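# Load a white part from tote into nearest mould nest

## Task

Pick one white plastic part out of the blue tote and insert it, narrow end pointing down and pushed fully home, into the empty nest of whichever mould on the rotary table is closest to the arms. The tote must stay upright in its original spot with the remaining parts still inside. Finish with both grippers released and no arm in contact with any movable object.

## Robot and tools

ROBOT. Two arms, left_arm and right_arm, each ending in a parallel gripper. Base poses in the scene frame: left_arm at (+0.028, +0.316, +0.033) m, right_arm at (-0.025, -0.372, +0.036) m, both nearly unrotated. A gripper's fingers extend along its own +z axis and separate along its y axis. end_effector_position is the midpoint between the finger pads, a little under 1 cm back from the tips. Joint ranges in rad, base to hand: waist -2.618..3.054, shoulder 0..3.142, elbow 0..3.142 (straight at 2.901), wrist pitch -1.571..1.571, wrist yaw -1.571..1.571, wrist roll -2.094..2.094.

FRAME. Everything uses the scene frame: origin at table-top height halfway between the nominal bases, +x pointing out over the table, +z up, +y toward left_arm. Arm names do not correspond to sides of camera images. Rotations in an offset pivot about the arm's Hand target position.

ROW FORMAT (shared by execute_actions and move). A row is 14 numbers, each in [-1, 1], always for both arms: left_arm dx, dy, dz, rx, ry, rz, opening, then right_arm dx, dy, dz, rx, ry, rz, opening. The first six per arm are an offset, not a pose: a displacement from that arm's Hand target as it stood when the action or move began, along scene axes. Scale: 1.0 equals 0.6 m of travel or 180 degrees; rx, ry, rz form a single rotation vector. A translation longer than 1.0 may be shortened. Six zeros means stay at (re-request) the current Hand target. opening is absolute, not an offset: +1 fully open (about 87 mm between pads), +0.5 about 69 mm, 0 about 43 mm, -0.5 about 18 mm, -1 closed. A 0 in the opening slot closes to 43 mm, so to leave a gripper unchanged resend its current command.

execute_actions(actions, cameras). actions is a list of actions; each action is a table of at most 15 rows, one per 1/30 s step; a shorter table keeps its last row until 15 steps pass. Every row in an action counts from the same start pose, and the next action starts from the new Hand target, so a repeated offset keeps moving. An empty list returns state plus images. cameras: list of names, ["all"], [] for none; an unknown name voids the call.

move(target, speed, blend, opening_speed, blocking, cameras). target is one row or a list of up to 15 rows; all rows count from the Hand targets at the call's start, not from the previous row. The gripper travels a straight line; nothing avoids obstacles or the other arm. speed: m/s, 0.002 to 2.9, default 0.25, rotation capped at twice that in rad/s; one value or one per row. blend: corner rounding radius in m (0 = stop at each row). opening_speed: change per second on the -1..+1 scale, at least 0.2. blocking=false returns after about 0.5 s while motion continues. A move lasts at least 0.5 s and is cut off at 10 s. The result adds a move: line such as done, off_target, moving, held or fault, plus limits (paced = pose clipped, held = steps withheld). done does not tell you about contact.

wait(seconds 0..10, cameras) lets time pass; stop(cameras) brakes a running move. zoom_image(camera, region) enlarges part of a camera's most recent image; region is [x0, y0, x1, y1] in pixels, top-left origin, at most 504 by 504. finished_scene(scene) takes the current scene number and ends the scene irreversibly; call nothing after it in that reply.

CAMERAS. cam_head_left, cam_head_right, cam_high, cam_low, cam_left_wrist, cam_right_wrist, all 896x504, with OpenCV-style K, distortion and T_world_to_cam supplied. Fixed cameras may have shifted a couple of degrees and up to about 9 mm; wrist images can lag during motion.

RESULTS. Per arm: end_effector_position (m), end_effector_quat_wxyz, Hand target (last commanded pose after clipping, the base for the next offsets), Tool commands, grip_measured (same scale as opening), joint positions (gripper 0 closed to 1 open), joint velocities (a within noise note means still), joint torques (positive toward larger joint angle; joints 1-3 wrap at ±28 N m), motor temperatures. Reported poses can be off by a few cm.

MOTION CAVEATS. Commanded orientation is clipped to 40 degrees from the measured one per step. Friction and gravity leave the hand short, low or tilted, especially far out; small moves may fail or go sideways. Check the pose after each move and correct tilt. If the hand rests short, send the remaining distance as an offset. If an arm is pressing on something, command a target back beyond the gripper to release it. Steer paths around an arm's own base. Faster moves lag and hit harder.

GRIPPING. At first contact note grip_measured and command about 0.04 lower for full force (about 20 N per pad); readings can be off by about 1 mm.

AVOID. Dropping the part or opening while it moves; hard impacts on fixtures; knocking over or moving the tote; anything leaving the table; grippers, housings or wrist cameras meeting each other (the clearance check does not cover them) or one gripper squeezing the other's fingers; wrist-camera cables touching things (counts as contact); arm stops. Loose objects may get occasional nudges. Motor heat: MOTOR HOT appears at 75 °C, at 90 °C the arm folds and idles, at 100 °C it collapses; avoid long holds, stretched poses and pushing at unreachable targets.

Each tool is called after "Emit:" as name(argument=value, ...), one argument or row to a line, values as JSON.

## Session

Emit:
execute_actions(
  actions=[],
)

Scene clock: 0.00 s.
left_arm: end_effector_position=(+0.3120, +0.2415, +0.2616) grip_measured=+1.000 end_effector_quat_wxyz=(+0.542, +0.103, +0.831, +0.070) | right_arm: end_effector_position=(+0.2310, -0.4574, +0.1255) grip_measured=+0.985 end_effector_quat_wxyz=(+0.450, +0.120, +0.878, -0.108)
Joint positions: left_arm=[-0.537 0.881 0.854 -0.45 -0.503 0.007 1] | right_arm=[-0.232 0.823 0.419 -0.208 0.095 -0.034 0.993]
Joint velocities: within noise
Joint torques (N m): no reading
Motor temperatures (°C): left_arm=[28 31 34 28 27 29 28] | right_arm=[29 32 33 28 27 28 31]
Heat: left arm: 34 °C; right arm: 33 °C.
Hand target: left_arm +0.3125, +0.2412, +0.2659; +0.547, +0.101, +0.829, +0.068 | right_arm +0.2344, -0.4583, +0.1320; +0.459, +0.120, +0.874, -0.109
Tool commands: left_gripper/opening=+1.0 right_gripper/opening=+1.0
camera_calibration:
cam_left_wrist: T_world_to_cam=[[-0.0995639, -0.970617, -0.219066, 0.319423], [-0.954538, 0.155336, -0.254417, 0.348673], [0.28097, 0.183776, -0.941957, 0.252936], [0, 0, 0, 1]] pos_world=[0.293557, 0.209393, 0.396937]
cam_right_wrist: T_world_to_cam=[[-0.315204, -0.944162, 0.0959412, -0.37519], [-0.94598, 0.304493, -0.111378, 0.397127], [0.0759456, -0.125865, -0.989136, 0.194348], [0, 0, 0, 1]] pos_world=[0.242653, -0.450701, 0.272464]

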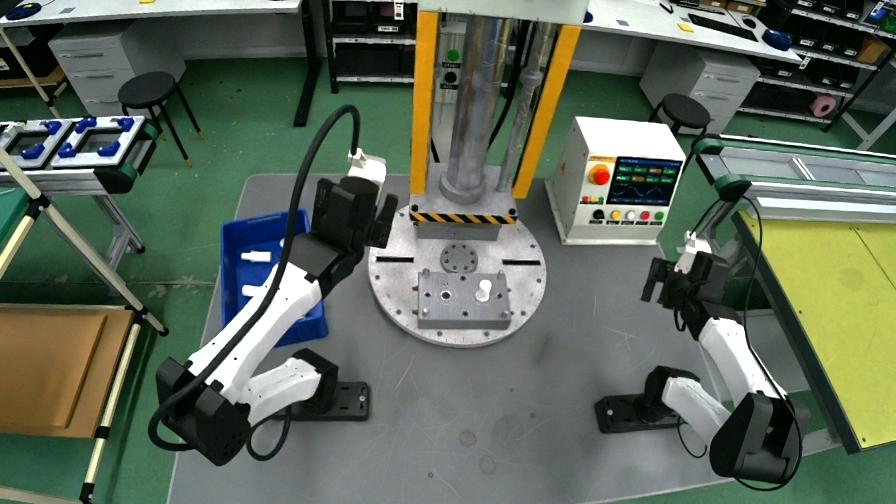

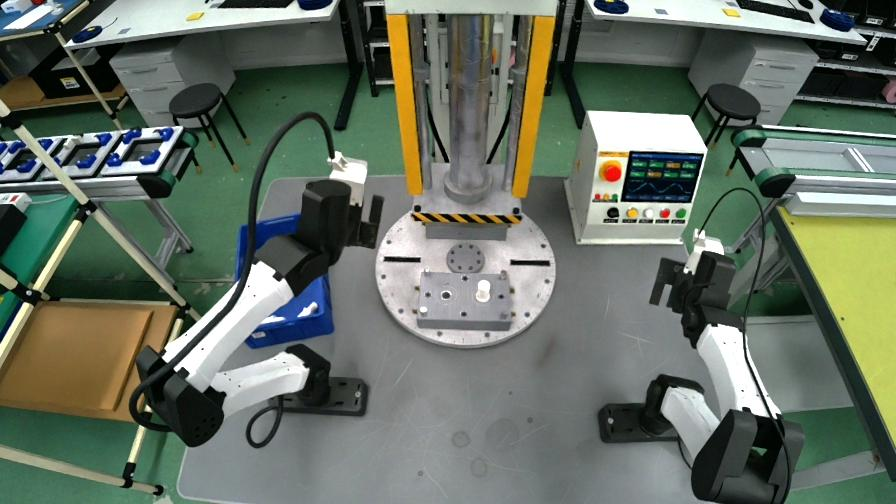

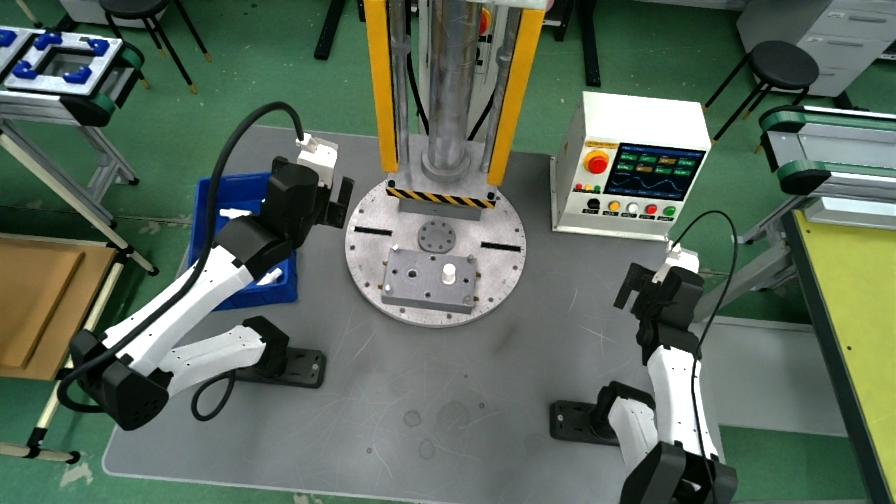

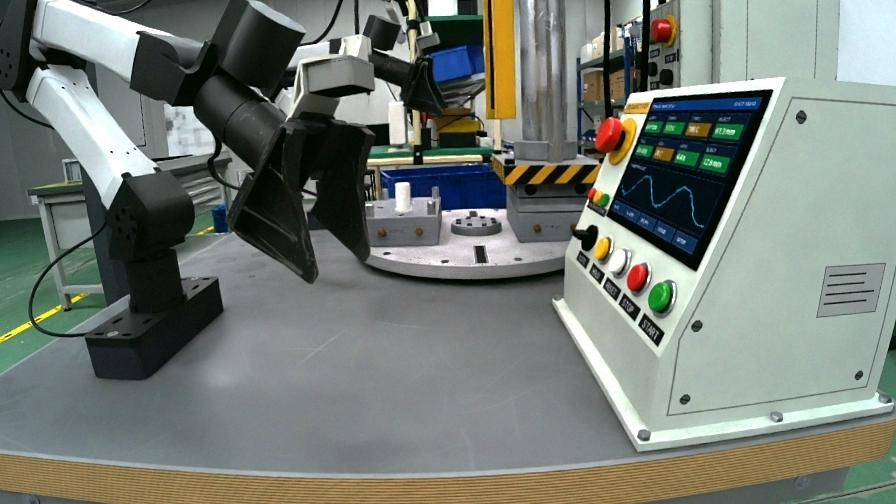

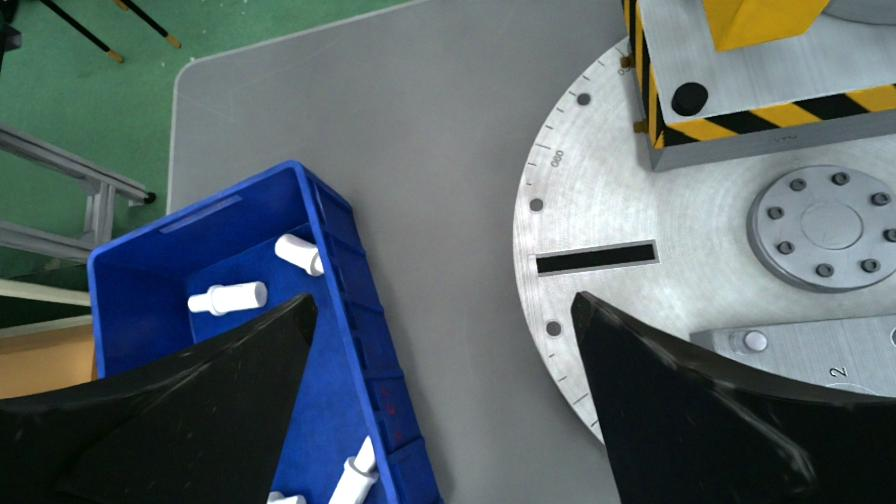

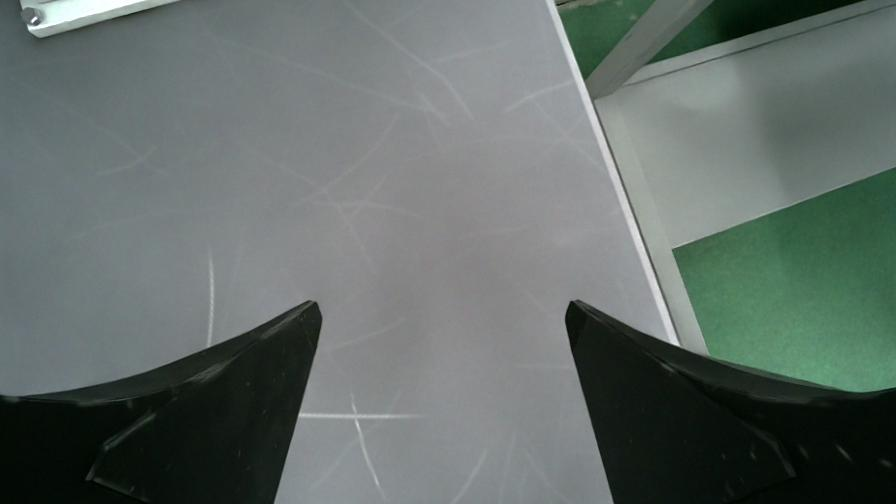

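Emit:
move(
  target=[-0.1875,0.297,0.108,0,0,0,1,0,0,0,0,0,0,1],
  speed=0.25,
  cameras=["cam_left_wrist", "cam_high"],
)

Scene clock: 53.63 s.
left_arm: end_effector_position=(+0.1991, +0.4194, +0.3236) grip_measured=+1.000 end_effector_quat_wxyz=(+0.540, +0.094, +0.834, +0.064) | right_arm: end_effector_position=(+0.2310, -0.4574, +0.1255) grip_measured=+0.985 end_effector_quat_wxyz=(+0.450, +0.120, +0.878, -0.108)
Joint positions: left_arm=[1.29 0.873 1.248 -1.364 1.06 1.155 1] | right_arm=[-0.232 0.823 0.419 -0.208 0.095 -0.034 0.993]
Joint torques (N m): left_arm=[1.4 0.64 8.92 0.95 0.82 0.1] | right_arm=[-0.35 -1.28 8.06 2.13 0.08 0.01]
Motor temperatures (°C): left_arm=[28 31 42 32 27 29 28] | right_arm=[29 32 40 35 27 28 31]
Heat: left arm: 42 °C; right arm: 40 °C.
Hand target: left_arm +0.2000, +0.4194, +0.3308; +0.547, +0.101, +0.828, +0.068 | right_arm +0.2344, -0.4583, +0.1320; +0.459, +0.120, +0.874, -0.109
Off the commanded pose: left_arm 0.007 m, 1 deg | right_arm 0.007 m, 1 deg.
move: done
camera_calibration:
cam_left_wrist: T_world_to_cam=[[-0.0916758, -0.975573, -0.199632, 0.488619], [-0.957695, 0.141298, -0.250708, 0.234284], [0.272792, 0.168203, -0.947255, 0.320215], [0, 0, 0, 1]] pos_world=[0.181815, 0.389718, 0.459607]
Images, in order (width x height): cam_high 896x504, cam_left_wrist 896x504.

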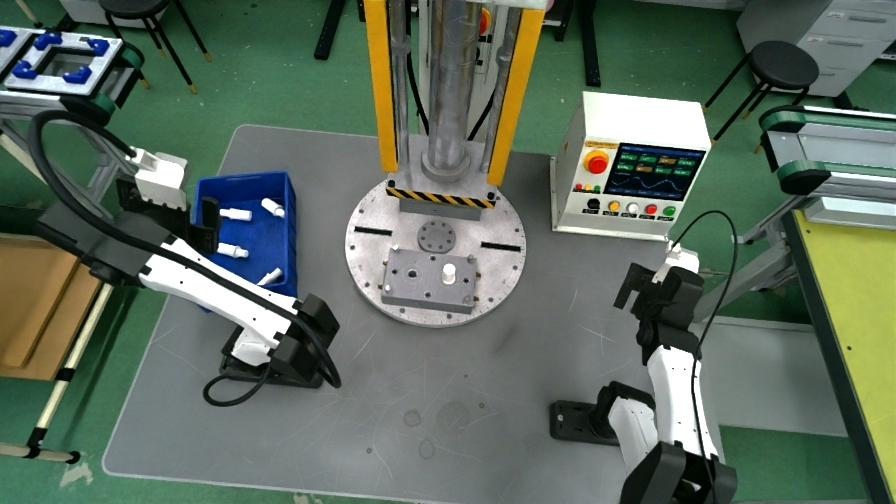

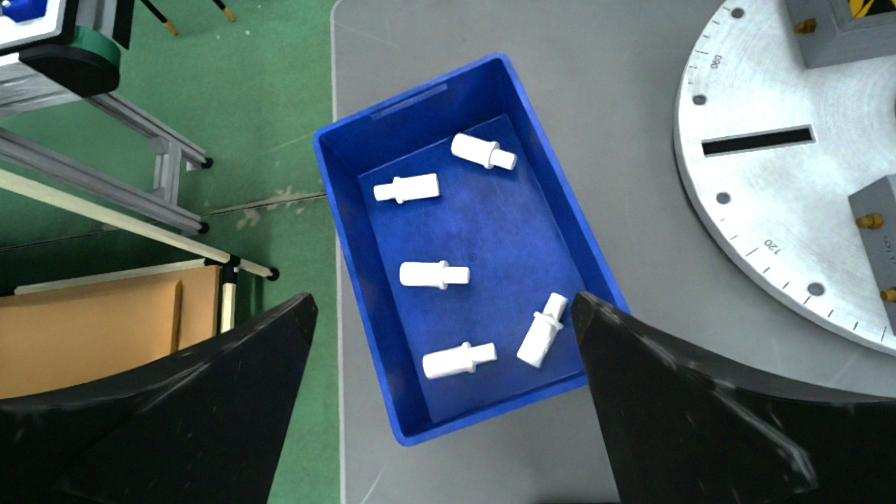

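Emit:
move(
  target=[0.135,0.065,-0.2,-0.2684,0.2292,0.4695,0.1,0,0,0,0,0,0,1],
  speed=0.4,
  cameras=["cam_left_wrist", "cam_high"],
)

Scene clock: 419.43 s.
left_arm: end_effector_position=(+0.2796, +0.4545, +0.2083) grip_measured=+0.100 end_effector_quat_wxyz=(+0.066, -0.639, +0.764, +0.053) | right_arm: end_effector_position=(+0.2310, -0.4574, +0.1255) grip_measured=+0.985 end_effector_quat_wxyz=(+0.450, +0.120, +0.878, -0.108)
Joint positions: left_arm=[0.545 1.644 1.613 -1.426 -0.127 -0.852 0.55] | right_arm=[-0.232 0.823 0.419 -0.208 0.095 -0.034 0.993]
Joint torques (N m): left_arm=[1.26 -5.19 9.74 0.42 -0.1 -0.06] | right_arm=[-0.31 -1.24 8.2 2.12 0.08 0.03]
Motor temperatures (°C): left_arm=[29 30 46 31 29 29 28] | right_arm=[29 32 49 43 27 28 31]
Heat: left arm: 46 °C; right arm: 49 °C.
Hand target: left_arm +0.2809, +0.4585, +0.2108; +0.066, -0.645, +0.759, +0.056 | right_arm +0.2344, -0.4583, +0.1320; +0.459, +0.120, +0.874, -0.109
Off the commanded pose: left_arm 0.005 m, 1 deg | right_arm 0.007 m, 1 deg.
move: done
camera_calibration:
cam_left_wrist: T_world_to_cam=[[0.984936, -0.172516, 0.0118132, -0.202772], [-0.138381, -0.745395, 0.652102, 0.26339], [-0.103693, -0.643914, -0.758039, 0.618027], [0, 0, 0, 1]] pos_world=[0.30025, 0.559304, 0.299126]
Images, in order (width x height): cam_high 896x504, cam_left_wrist 896x504.

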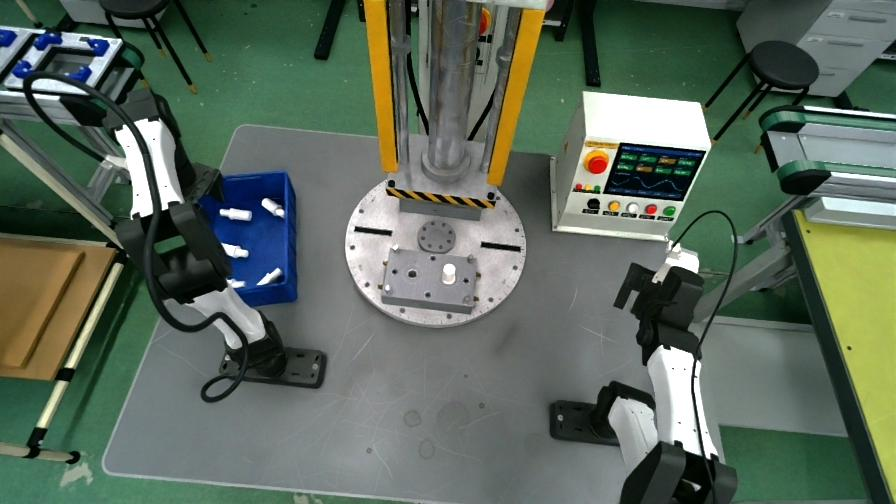

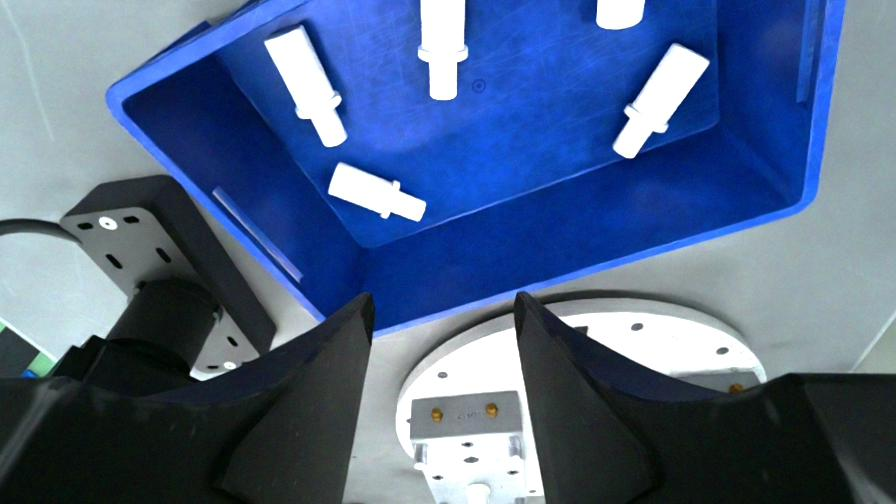

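Emit:
move(
  target=[0.0068,0.0018,-0.2513,0,0,0,0.1,0,0,0,0,0,0,1],
  speed=0.15,
  cameras=["cam_left_wrist", "cam_high"],
)

Scene clock: 436.20 s.
left_arm: end_effector_position=(+0.2850, +0.4575, +0.0656) grip_measured=+0.100 end_effector_quat_wxyz=(+0.067, -0.641, +0.763, +0.053) | right_arm: end_effector_position=(+0.2310, -0.4574, +0.1255) grip_measured=+0.985 end_effector_quat_wxyz=(+0.450, +0.120, +0.878, -0.108)
Joint positions: left_arm=[0.545 1.705 1.106 -0.856 -0.127 -0.856 0.55] | right_arm=[-0.232 0.823 0.419 -0.208 0.095 -0.034 0.993]
Joint torques (N m): left_arm=[0.94 -5.57 6.43 0.71 -0.09 -0.08] | right_arm=[-0.36 -1.4 8.08 2.17 0.08 0]
Heat: left arm: 46 °C; right arm: 49 °C.
Hand target: left_arm +0.2850, +0.4596, +0.0600; +0.066, -0.645, +0.759, +0.056 | right_arm +0.2344, -0.4583, +0.1320; +0.459, +0.120, +0.874, -0.109
Off the commanded pose: left_arm 0.006 m, 1 deg | right_arm 0.007 m, 1 deg.
move: done
camera_calibration:
cam_left_wrist: T_world_to_cam=[[0.985546, -0.168814, 0.0141872, -0.207865], [-0.13726, -0.746629, 0.650926, 0.359682], [-0.0992926, -0.643465, -0.759008, 0.511061], [0, 0, 0, 1]] pos_world=[0.304975, 0.562308, 0.156723]
Images, in order (width x height): cam_high 896x504, cam_left_wrist 896x504.

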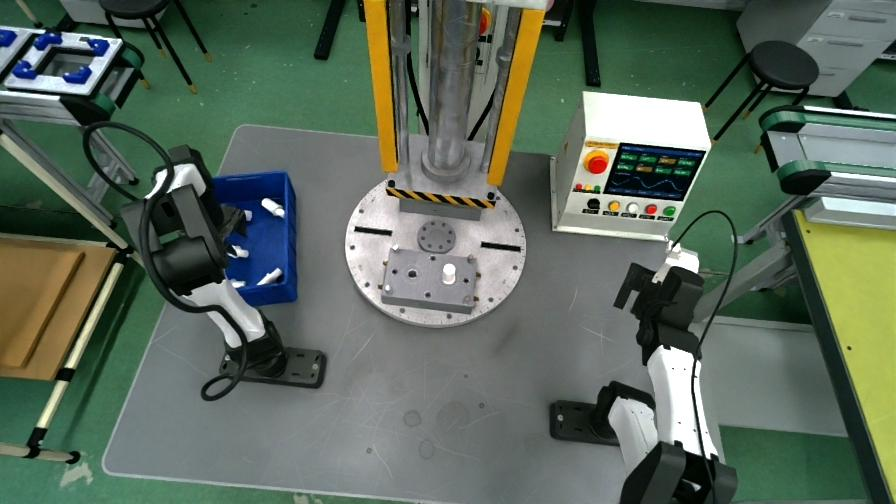

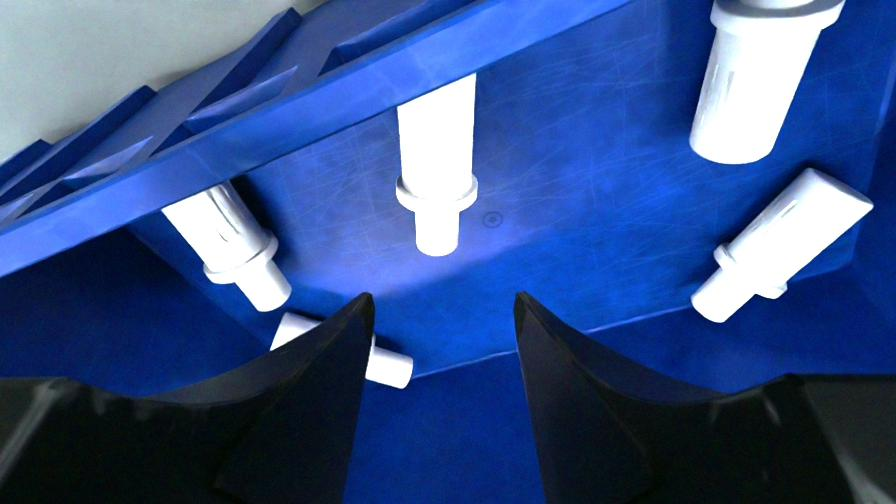

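Emit:
move(
  target=[0.0013,0.005,-0.08,0,0,0,0.1,0,0,0,0,0,0,1],
  speed=0.08,
  cameras=["cam_left_wrist", "cam_head_left"],
)

Scene clock: 468.87 s.
left_arm: end_effector_position=(+0.2864, +0.4639, +0.0294) grip_measured=+0.100 end_effector_quat_wxyz=(+0.077, -0.641, +0.761, +0.065) | right_arm: end_effector_position=(+0.2310, -0.4574, +0.1255) grip_measured=+0.985 end_effector_quat_wxyz=(+0.450, +0.120, +0.878, -0.108)
Joint positions: left_arm=[0.544 1.766 1.021 -0.694 -0.154 -0.857 0.55] | right_arm=[-0.232 0.823 0.419 -0.208 0.095 -0.034 0.993]
Joint torques (N m): left_arm=[1.51 -3.62 4.6 1.04 0.19 -0.01] | right_arm=[-0.39 -1.26 8.14 2.15 0.1 0]
Heat: left arm: 45 °C; right arm: 49 °C.
Hand target: left_arm +0.2858, +0.4625, +0.0120; +0.066, -0.645, +0.759, +0.056 | right_arm +0.2344, -0.4583, +0.1320; +0.459, +0.120, +0.874, -0.109
Off the commanded pose: left_arm 0.018 m, 2 deg | right_arm 0.007 m, 1 deg.
move: off_target (left_arm)
camera_calibration:
cam_left_wrist: T_world_to_cam=[[0.986192, -0.165402, 0.00824532, -0.209378], [-0.133932, -0.767291, 0.627157, 0.397593], [-0.0974064, -0.619602, -0.778849, 0.476808], [0, 0, 0, 1]] pos_world=[0.306182, 0.565869, 0.123734]
Images, in order (width x height): cam_head_left 896x504, cam_left_wrist 896x504.

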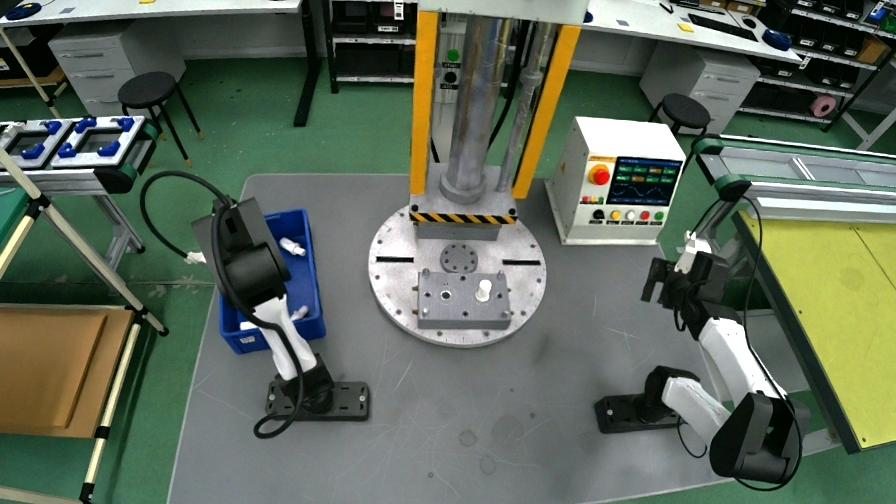

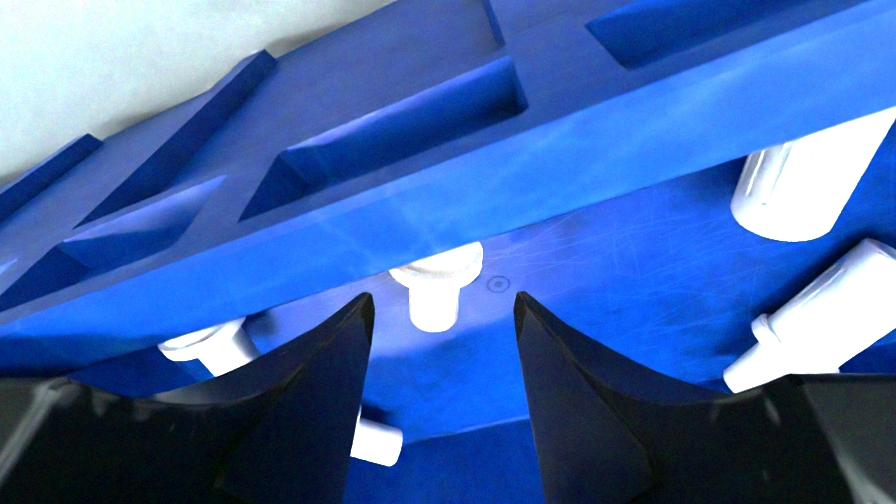

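Emit:
zoom_image(
  camera="cam_head_left",
  region=[180, 170, 340, 370],
)

Scaled by 2.520 from the camera's 896x504 image, which has a finer 1280x720 frame.

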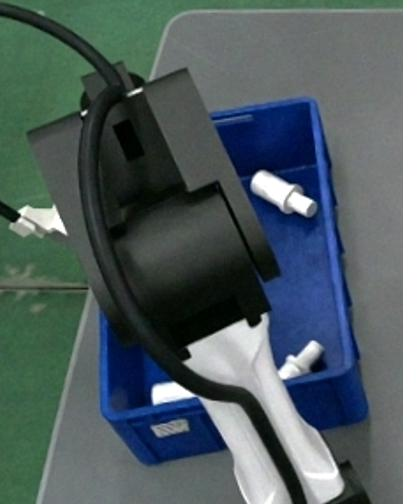

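Emit:
execute_actions(
  actions=[],
)

Emit:
zoom_image(
  camera="cam_high",
  region=[100, 130, 310, 330],
)

Emit:
zoom_image(
  camera="cam_head_right",
  region=[170, 150, 370, 370],
)

Emit:
zoom_image(
  camera="cam_low",
  region=[300, 100, 560, 260],
)

Scene clock: 535.60 s.
left_arm: end_effector_position=(+0.2866, +0.4640, +0.0294) grip_measured=+0.100 end_effector_quat_wxyz=(+0.078, -0.641, +0.761, +0.065) | right_arm: end_effector_position=(+0.2310, -0.4574, +0.1255) grip_measured=+0.985 end_effector_quat_wxyz=(+0.450, +0.120, +0.878, -0.108)
Joint positions: left_arm=[0.544 1.766 1.021 -0.693 -0.155 -0.857 0.55] | right_arm=[-0.232 0.823 0.419 -0.208 0.095 -0.034 0.993]
Joint velocities: within noise
Joint torques (N m): left_arm=[1.57 -3.63 4.62 1.02 0.2 -0.01] | right_arm=[-0.28 -1.35 8.14 2.13 0.11 0]
Motor temperatures (°C): left_arm=[29 32 42 31 28 29 28] | right_arm=[29 32 50 44 27 28 31]
Heat: left arm: 42 °C; right arm: 50 °C.
Hand target: left_arm +0.2859, +0.4625, +0.0120; +0.066, -0.645, +0.759, +0.056 | right_arm +0.2344, -0.4583, +0.1320; +0.459, +0.120, +0.874, -0.109
Tool commands: left_gripper/opening=+0.1 right_gripper/opening=+1.0
Off the commanded pose: left_arm 0.018 m, 2 deg | right_arm 0.007 m, 1 deg.
camera_calibration:
cam_left_wrist: T_world_to_cam=[[0.986191, -0.165389, 0.00863245, -0.209518], [-0.134234, -0.767716, 0.626573, 0.39803], [-0.097001, -0.619079, -0.779315, 0.476596], [0, 0, 0, 1]] pos_world=[0.306284, 0.565973, 0.123832]
cam_right_wrist: T_world_to_cam=[[-0.315204, -0.944162, 0.0959412, -0.37519], [-0.94598, 0.304493, -0.111378, 0.397127], [0.0759456, -0.125865, -0.989136, 0.194348], [0, 0, 0, 1]] pos_world=[0.242653, -0.450701, 0.272464]

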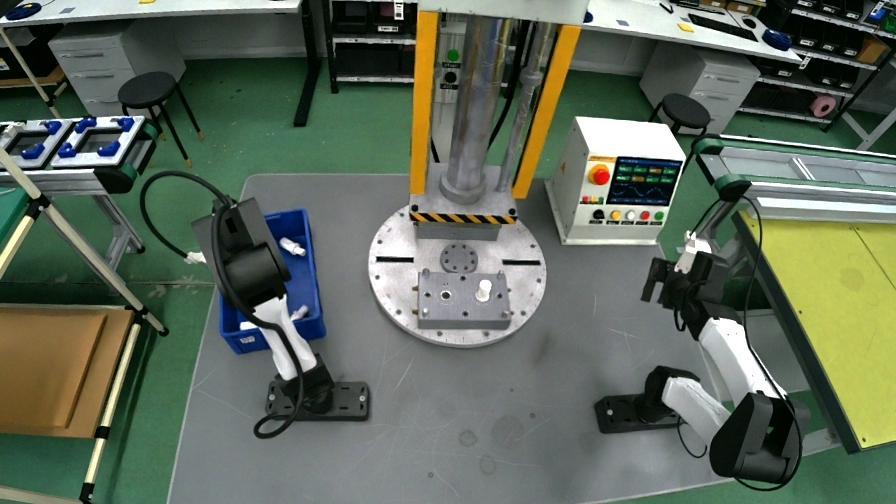

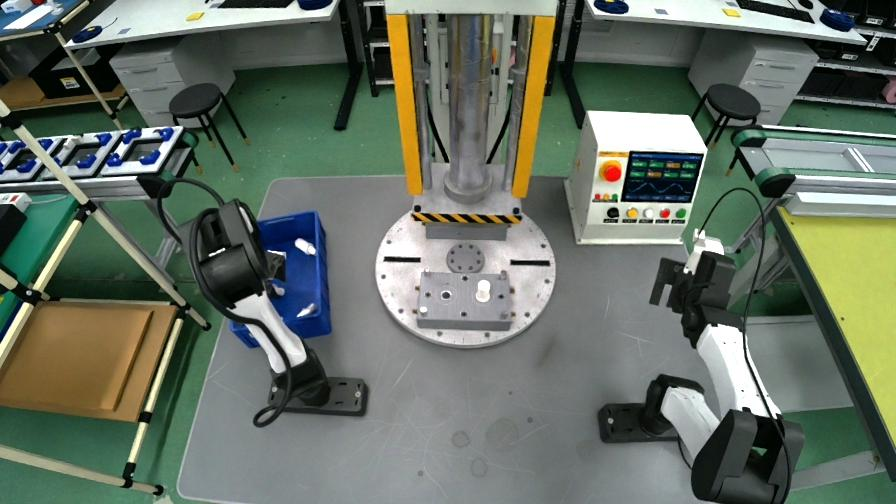

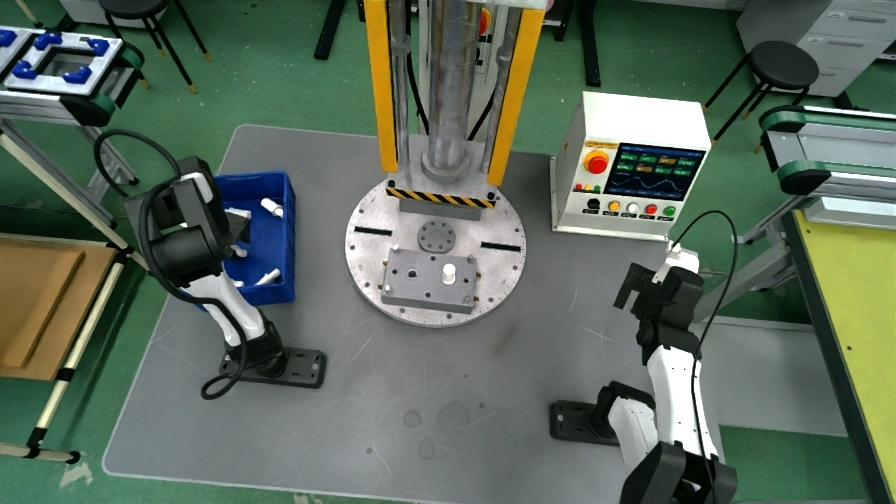

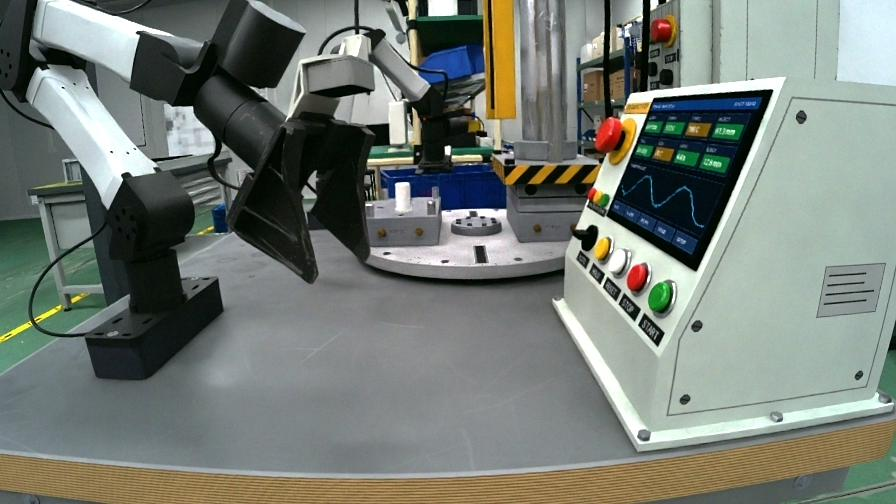

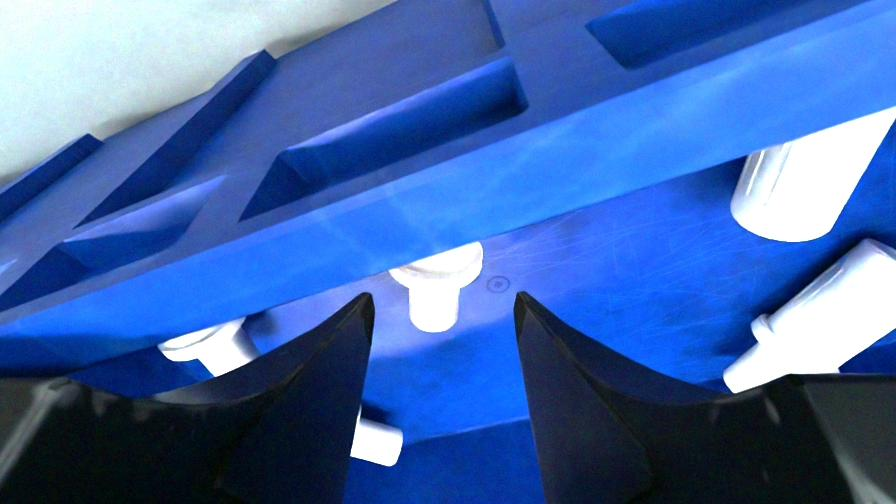

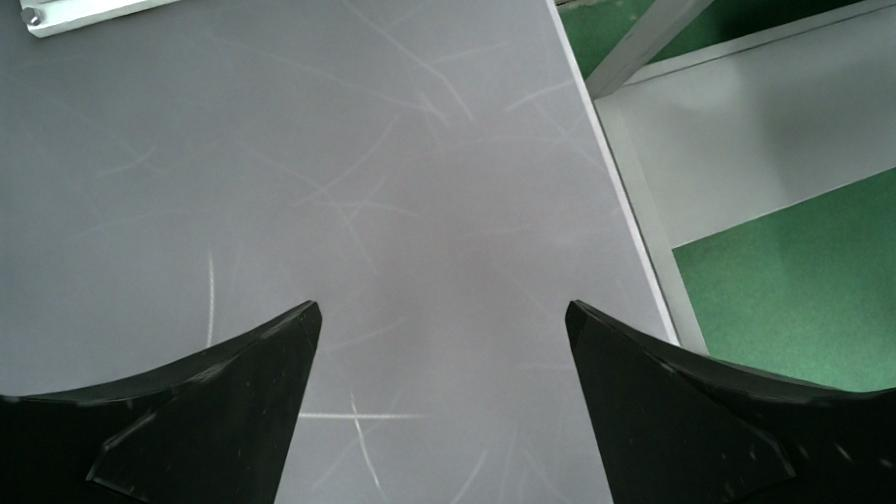

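Scaled by 2.400 from the camera's 896x504 image, which has a finer 1280x720 frame.

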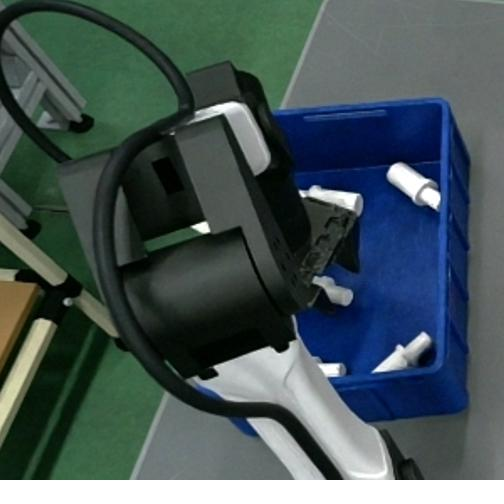

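Scaled by 2.291 from the camera's 896x504 image, which has a finer 1280x720 frame.

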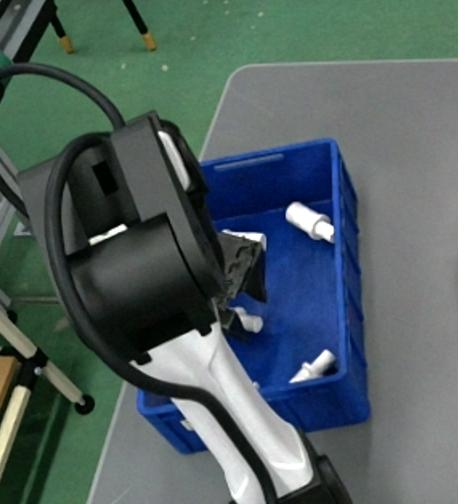

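Scaled by 1.938 from the camera's 896x504 image, which has a finer 1280x720 frame.

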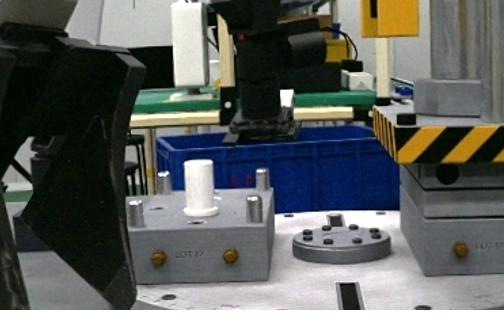

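Emit:
move(
  target=[
    [0,-0.005,0.08,0.0219,-0.0036,0,0.1,0,0,0,0,0,0,1],
    [0,-0.0055,0.0,0.0219,-0.0036,0,0.1,0,0,0,0,0,0,1],
  ],
  speed=0.08,
  cameras=["cam_left_wrist", "cam_low"],
)

Scene clock: 561.73 s.
left_arm: end_effector_position=(+0.2863, +0.4578, +0.0184) grip_measured=+0.100 end_effector_quat_wxyz=(+0.092, -0.642, +0.758, +0.070) | right_arm: end_effector_position=(+0.2310, -0.4574, +0.1255) grip_measured=+0.985 end_effector_quat_wxyz=(+0.450, +0.120, +0.878, -0.108)
Joint positions: left_arm=[0.519 1.755 0.955 -0.617 -0.172 -0.886 0.55] | right_arm=[-0.232 0.823 0.419 -0.208 0.095 -0.034 0.993]
Joint torques (N m): left_arm=[0.28 -5.45 5.74 0.8 -0.25 -0.03] | right_arm=[-0.38 -1.31 8.13 2.13 0.09 0.03]
Heat: left arm: 42 °C; right arm: 50 °C.
Hand target: left_arm +0.2858, +0.4592, +0.0120; +0.092, -0.643, +0.756, +0.079 | right_arm +0.2344, -0.4583, +0.1320; +0.459, +0.120, +0.874, -0.109
Off the commanded pose: left_arm 0.007 m, 1 deg | right_arm 0.007 m, 1 deg.
move: done
camera_calibration:
cam_left_wrist: T_world_to_cam=[[0.986614, -0.161689, 0.021215, -0.212256], [-0.141448, -0.783762, 0.604739, 0.409906], [-0.0811519, -0.599644, -0.796141, 0.450856], [0, 0, 0, 1]] pos_world=[0.303983, 0.557303, 0.115562]
Images, in order (width x height): cam_low 896x504, cam_left_wrist 896x504.

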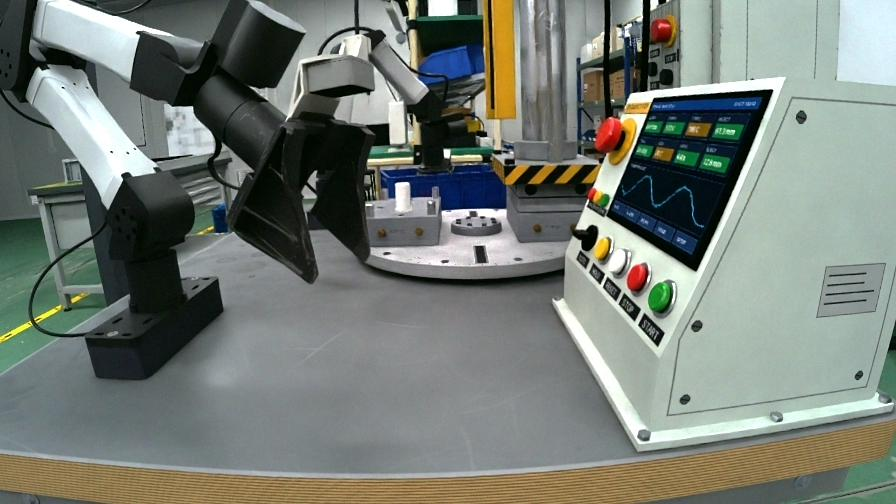

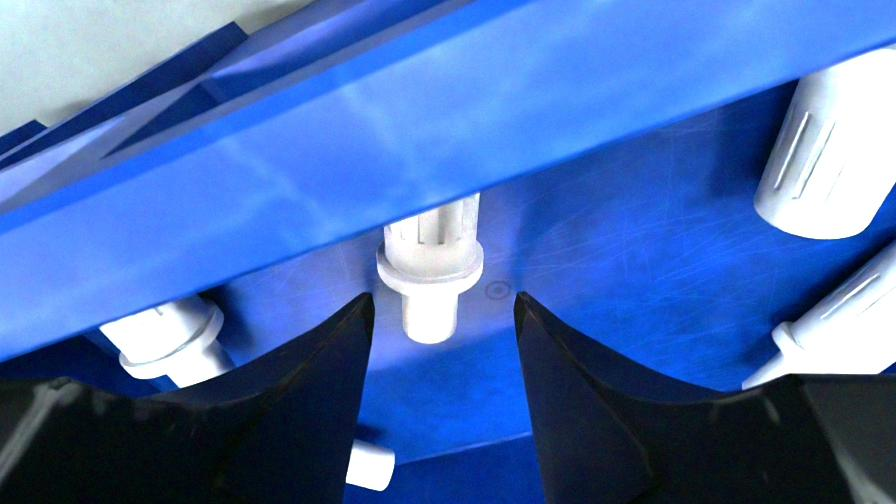

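Emit:
move(
  target=[
    [-0.0078,0.0103,0.0583,0,0,0,0.1,0,0,0,0,0,0,1],
    [-0.0078,0.0103,0.0,0,0,0,0.1,0,0,0,0,0,0,1],
  ],
  speed=0.08,
  cameras=["cam_left_wrist", "cam_high"],
)

Scene clock: 602.53 s.
left_arm: end_effector_position=(+0.2831, +0.4641, +0.0240) grip_measured=+0.100 end_effector_quat_wxyz=(+0.099, -0.642, +0.756, +0.078) | right_arm: end_effector_position=(+0.2310, -0.4574, +0.1255) grip_measured=+0.985 end_effector_quat_wxyz=(+0.450, +0.120, +0.878, -0.108)
Joint positions: left_arm=[0.531 1.734 0.956 -0.625 -0.19 -0.875 0.55] | right_arm=[-0.232 0.823 0.419 -0.208 0.095 -0.034 0.993]
Joint torques (N m): left_arm=[1.37 -4.27 5.2 0.97 -0.03 0.08] | right_arm=[-0.28 -1.21 8.05 2.14 0.08 0.02]
Heat: left arm: 43 °C; right arm: 50 °C.
Hand target: left_arm +0.2811, +0.4654, +0.0120; +0.092, -0.643, +0.756, +0.079 | right_arm +0.2344, -0.4583, +0.1320; +0.459, +0.120, +0.874, -0.109
Off the commanded pose: left_arm 0.012 m, 1 deg | right_arm 0.007 m, 1 deg.
move: off_target (left_arm)
camera_calibration:
cam_left_wrist: T_world_to_cam=[[0.987309, -0.157822, 0.0176725, -0.210045], [-0.138012, -0.797638, 0.587134, 0.416877], [-0.0785662, -0.582122, -0.809297, 0.450338], [0, 0, 0, 1]] pos_world=[0.300295, 0.561519, 0.123406]
Images, in order (width x height): cam_high 896x504, cam_left_wrist 896x504.

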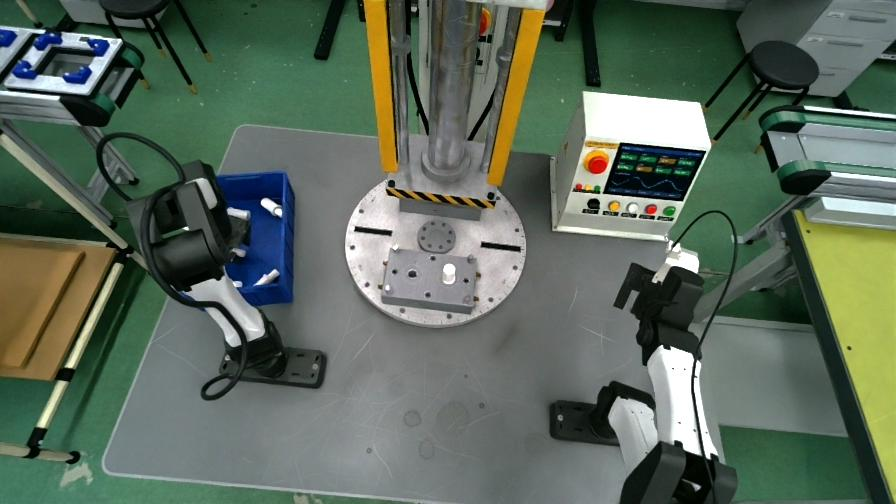

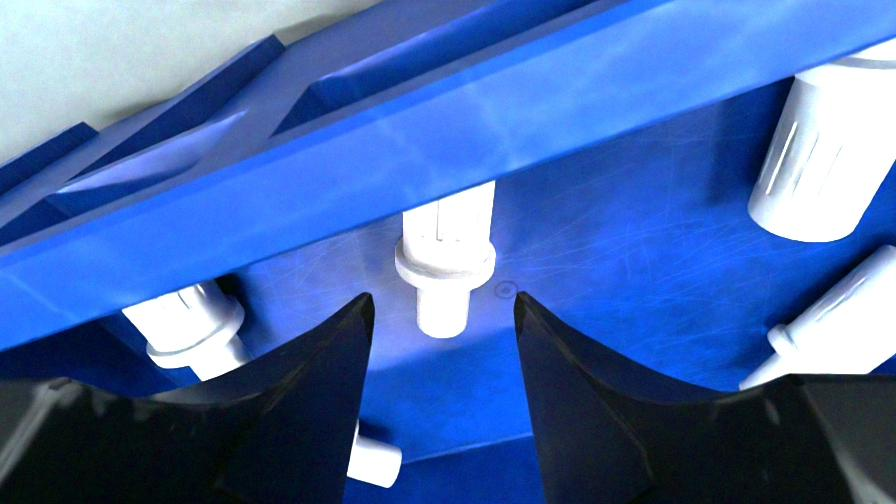

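Emit:
move(
  target=[
    [-0.001,-0.0103,0.06,0,0,0,0.1,0,0,0,0,0,0,1],
    [-0.001,-0.0103,0.0,0,0,0,0.1,0,0,0,0,0,0,1],
  ],
  speed=0.08,
  cameras=["cam_left_wrist", "cam_high"],
)

Scene clock: 646.77 s.
left_arm: end_effector_position=(+0.2792, +0.4609, +0.0183) grip_measured=+0.100 end_effector_quat_wxyz=(+0.093, -0.642, +0.757, +0.079) | right_arm: end_effector_position=(+0.2310, -0.4574, +0.1255) grip_measured=+0.985 end_effector_quat_wxyz=(+0.450, +0.120, +0.878, -0.108)
Joint positions: left_arm=[0.528 1.738 0.935 -0.611 -0.19 -0.877 0.55] | right_arm=[-0.232 0.823 0.419 -0.208 0.095 -0.034 0.993]
Joint torques (N m): left_arm=[0.21 -5.31 5.75 0.78 -0.06 -0.1] | right_arm=[-0.32 -1.31 8.17 2.12 0.11 0.04]
Heat: left arm: 42 °C; right arm: 51 °C.
Hand target: left_arm +0.2806, +0.4592, +0.0120; +0.092, -0.643, +0.756, +0.079 | right_arm +0.2344, -0.4583, +0.1320; +0.459, +0.120, +0.874, -0.109
Off the commanded pose: left_arm 0.007 m, 0 deg | right_arm 0.007 m, 1 deg.
move: done
camera_calibration:
cam_left_wrist: T_world_to_cam=[[0.987428, -0.157808, 0.00908094, -0.20647], [-0.132368, -0.794112, 0.593183, 0.413822], [-0.0863976, -0.586927, -0.805017, 0.44784], [0, 0, 0, 1]] pos_world=[0.297343, 0.558888, 0.116922]
Images, in order (width x height): cam_high 896x504, cam_left_wrist 896x504.

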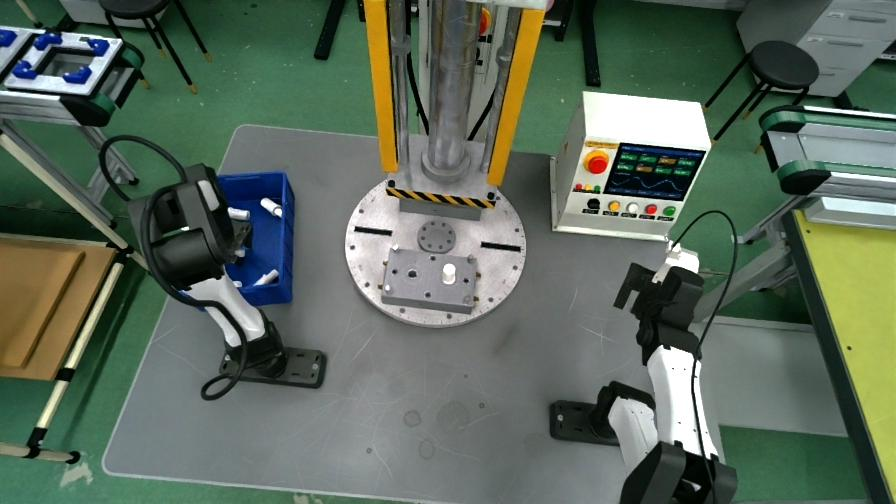

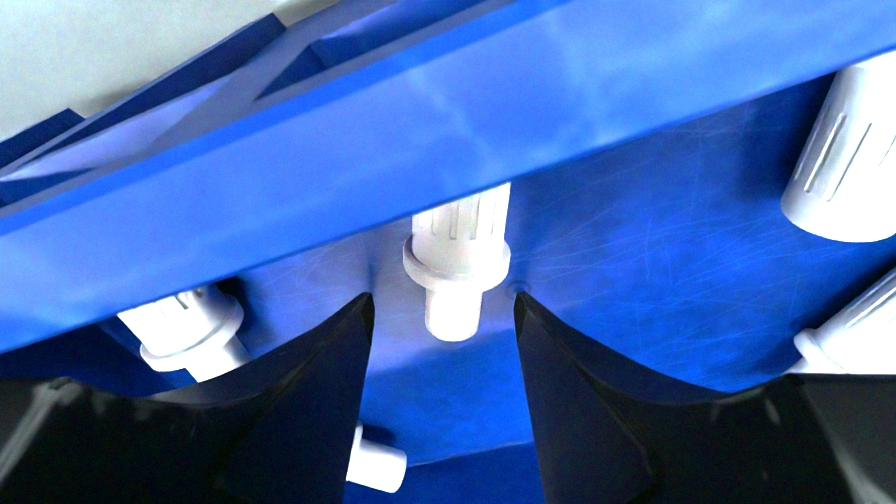

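Emit:
move(
  target=[0,0,0.0,0,0,0,-0.62,0,0,0,0,0,0,1],
  opening_speed=0.3,
  cameras=["cam_left_wrist"],
)

Scene clock: 655.93 s.
left_arm: end_effector_position=(+0.2802, +0.4614, +0.0183) grip_measured=-0.517 end_effector_quat_wxyz=(+0.096, -0.642, +0.756, +0.079) | right_arm: end_effector_position=(+0.2310, -0.4574, +0.1255) grip_measured=+0.985 end_effector_quat_wxyz=(+0.450, +0.120, +0.878, -0.108)
Joint positions: left_arm=[0.528 1.738 0.935 -0.607 -0.19 -0.877 0.242] | right_arm=[-0.232 0.823 0.419 -0.208 0.095 -0.034 0.993]
Joint torques (N m): left_arm=[0.2 -5.3 5.76 0.79 -0.06 -0.06] | right_arm=[-0.25 -1.2 8.12 2.11 0.09 0.02]
Heat: left arm: 42 °C; right arm: 51 °C.
Hand target: left_arm +0.2806, +0.4592, +0.0120; +0.092, -0.643, +0.756, +0.079 | right_arm +0.2344, -0.4583, +0.1320; +0.459, +0.120, +0.874, -0.109
Off the commanded pose: left_arm 0.007 m, 0 deg | right_arm 0.007 m, 1 deg.
move: done
camera_calibration:
cam_left_wrist: T_world_to_cam=[[0.987384, -0.157839, 0.0126703, -0.207413], [-0.134737, -0.795434, 0.590872, 0.415714], [-0.0831841, -0.585125, -0.806666, 0.446681], [0, 0, 0, 1]] pos_world=[0.297964, 0.5593, 0.117316]
Images, in order (width x height): cam_left_wrist 896x504.

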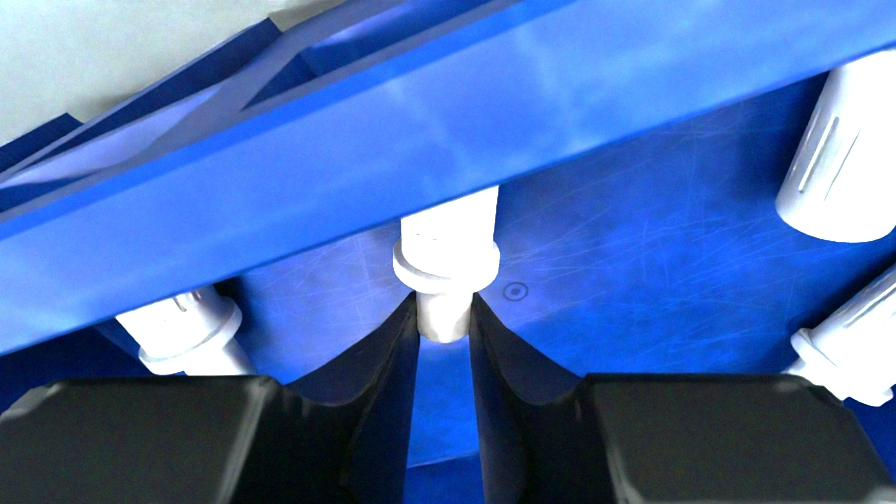

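Emit:
move(
  target=[
    [0,0,0.045,0,0,0,-0.62,0,0,0,0,0,0,1],
    [-0.0122,-0.074,0.045,0,0,0,-0.62,0,0,0,0,0,0,1],
    [-0.0122,-0.074,0.0,0,0,0,-0.62,0,0,0,0,0,0,1],
  ],
  speed=0.08,
  blend=[0.005,0,0],
  cameras=["cam_left_wrist"],
)

Scene clock: 665.93 s.
left_arm: end_effector_position=(+0.2732, +0.4137, +0.0182) grip_measured=-0.517 end_effector_quat_wxyz=(+0.090, -0.642, +0.758, +0.071) | right_arm: end_effector_position=(+0.2310, -0.4574, +0.1255) grip_measured=+0.985 end_effector_quat_wxyz=(+0.450, +0.120, +0.878, -0.108)
Joint positions: left_arm=[0.395 1.655 0.839 -0.626 -0.191 -1.01 0.242] | right_arm=[-0.232 0.823 0.419 -0.208 0.095 -0.034 0.993]
Joint torques (N m): left_arm=[0.1 -4.52 5.56 0.76 -0.26 -0.08] | right_arm=[-0.31 -1.26 8.14 2.11 0.09 0.01]
Heat: left arm: 42 °C; right arm: 51 °C.
Hand target: left_arm +0.2732, +0.4148, +0.0120; +0.092, -0.643, +0.756, +0.079 | right_arm +0.2344, -0.4583, +0.1320; +0.459, +0.120, +0.874, -0.109
Off the commanded pose: left_arm 0.006 m, 1 deg | right_arm 0.007 m, 1 deg.
move: done
camera_calibration:
cam_left_wrist: T_world_to_cam=[[0.986756, -0.161187, 0.0182161, -0.206659], [-0.139153, -0.783417, 0.605717, 0.372905], [-0.0833628, -0.60023, -0.795471, 0.42412], [0, 0, 0, 1]] pos_world=[0.291168, 0.513399, 0.115265]
Images, in order (width x height): cam_left_wrist 896x504.

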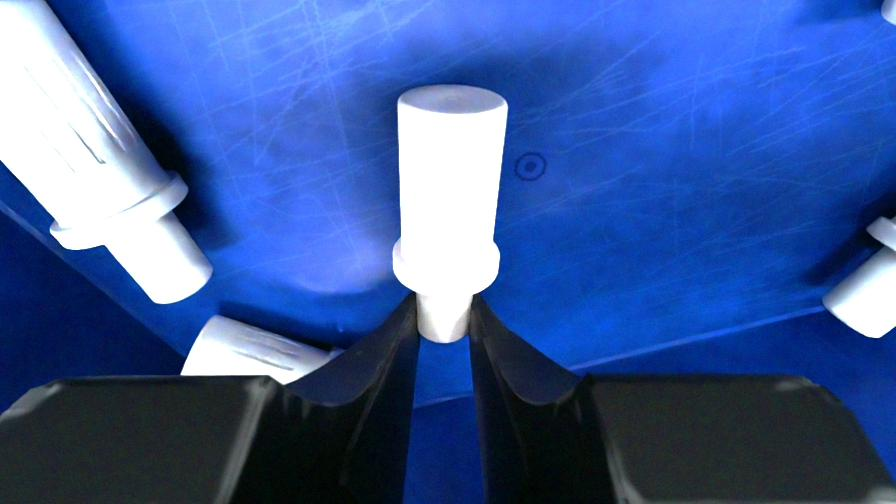

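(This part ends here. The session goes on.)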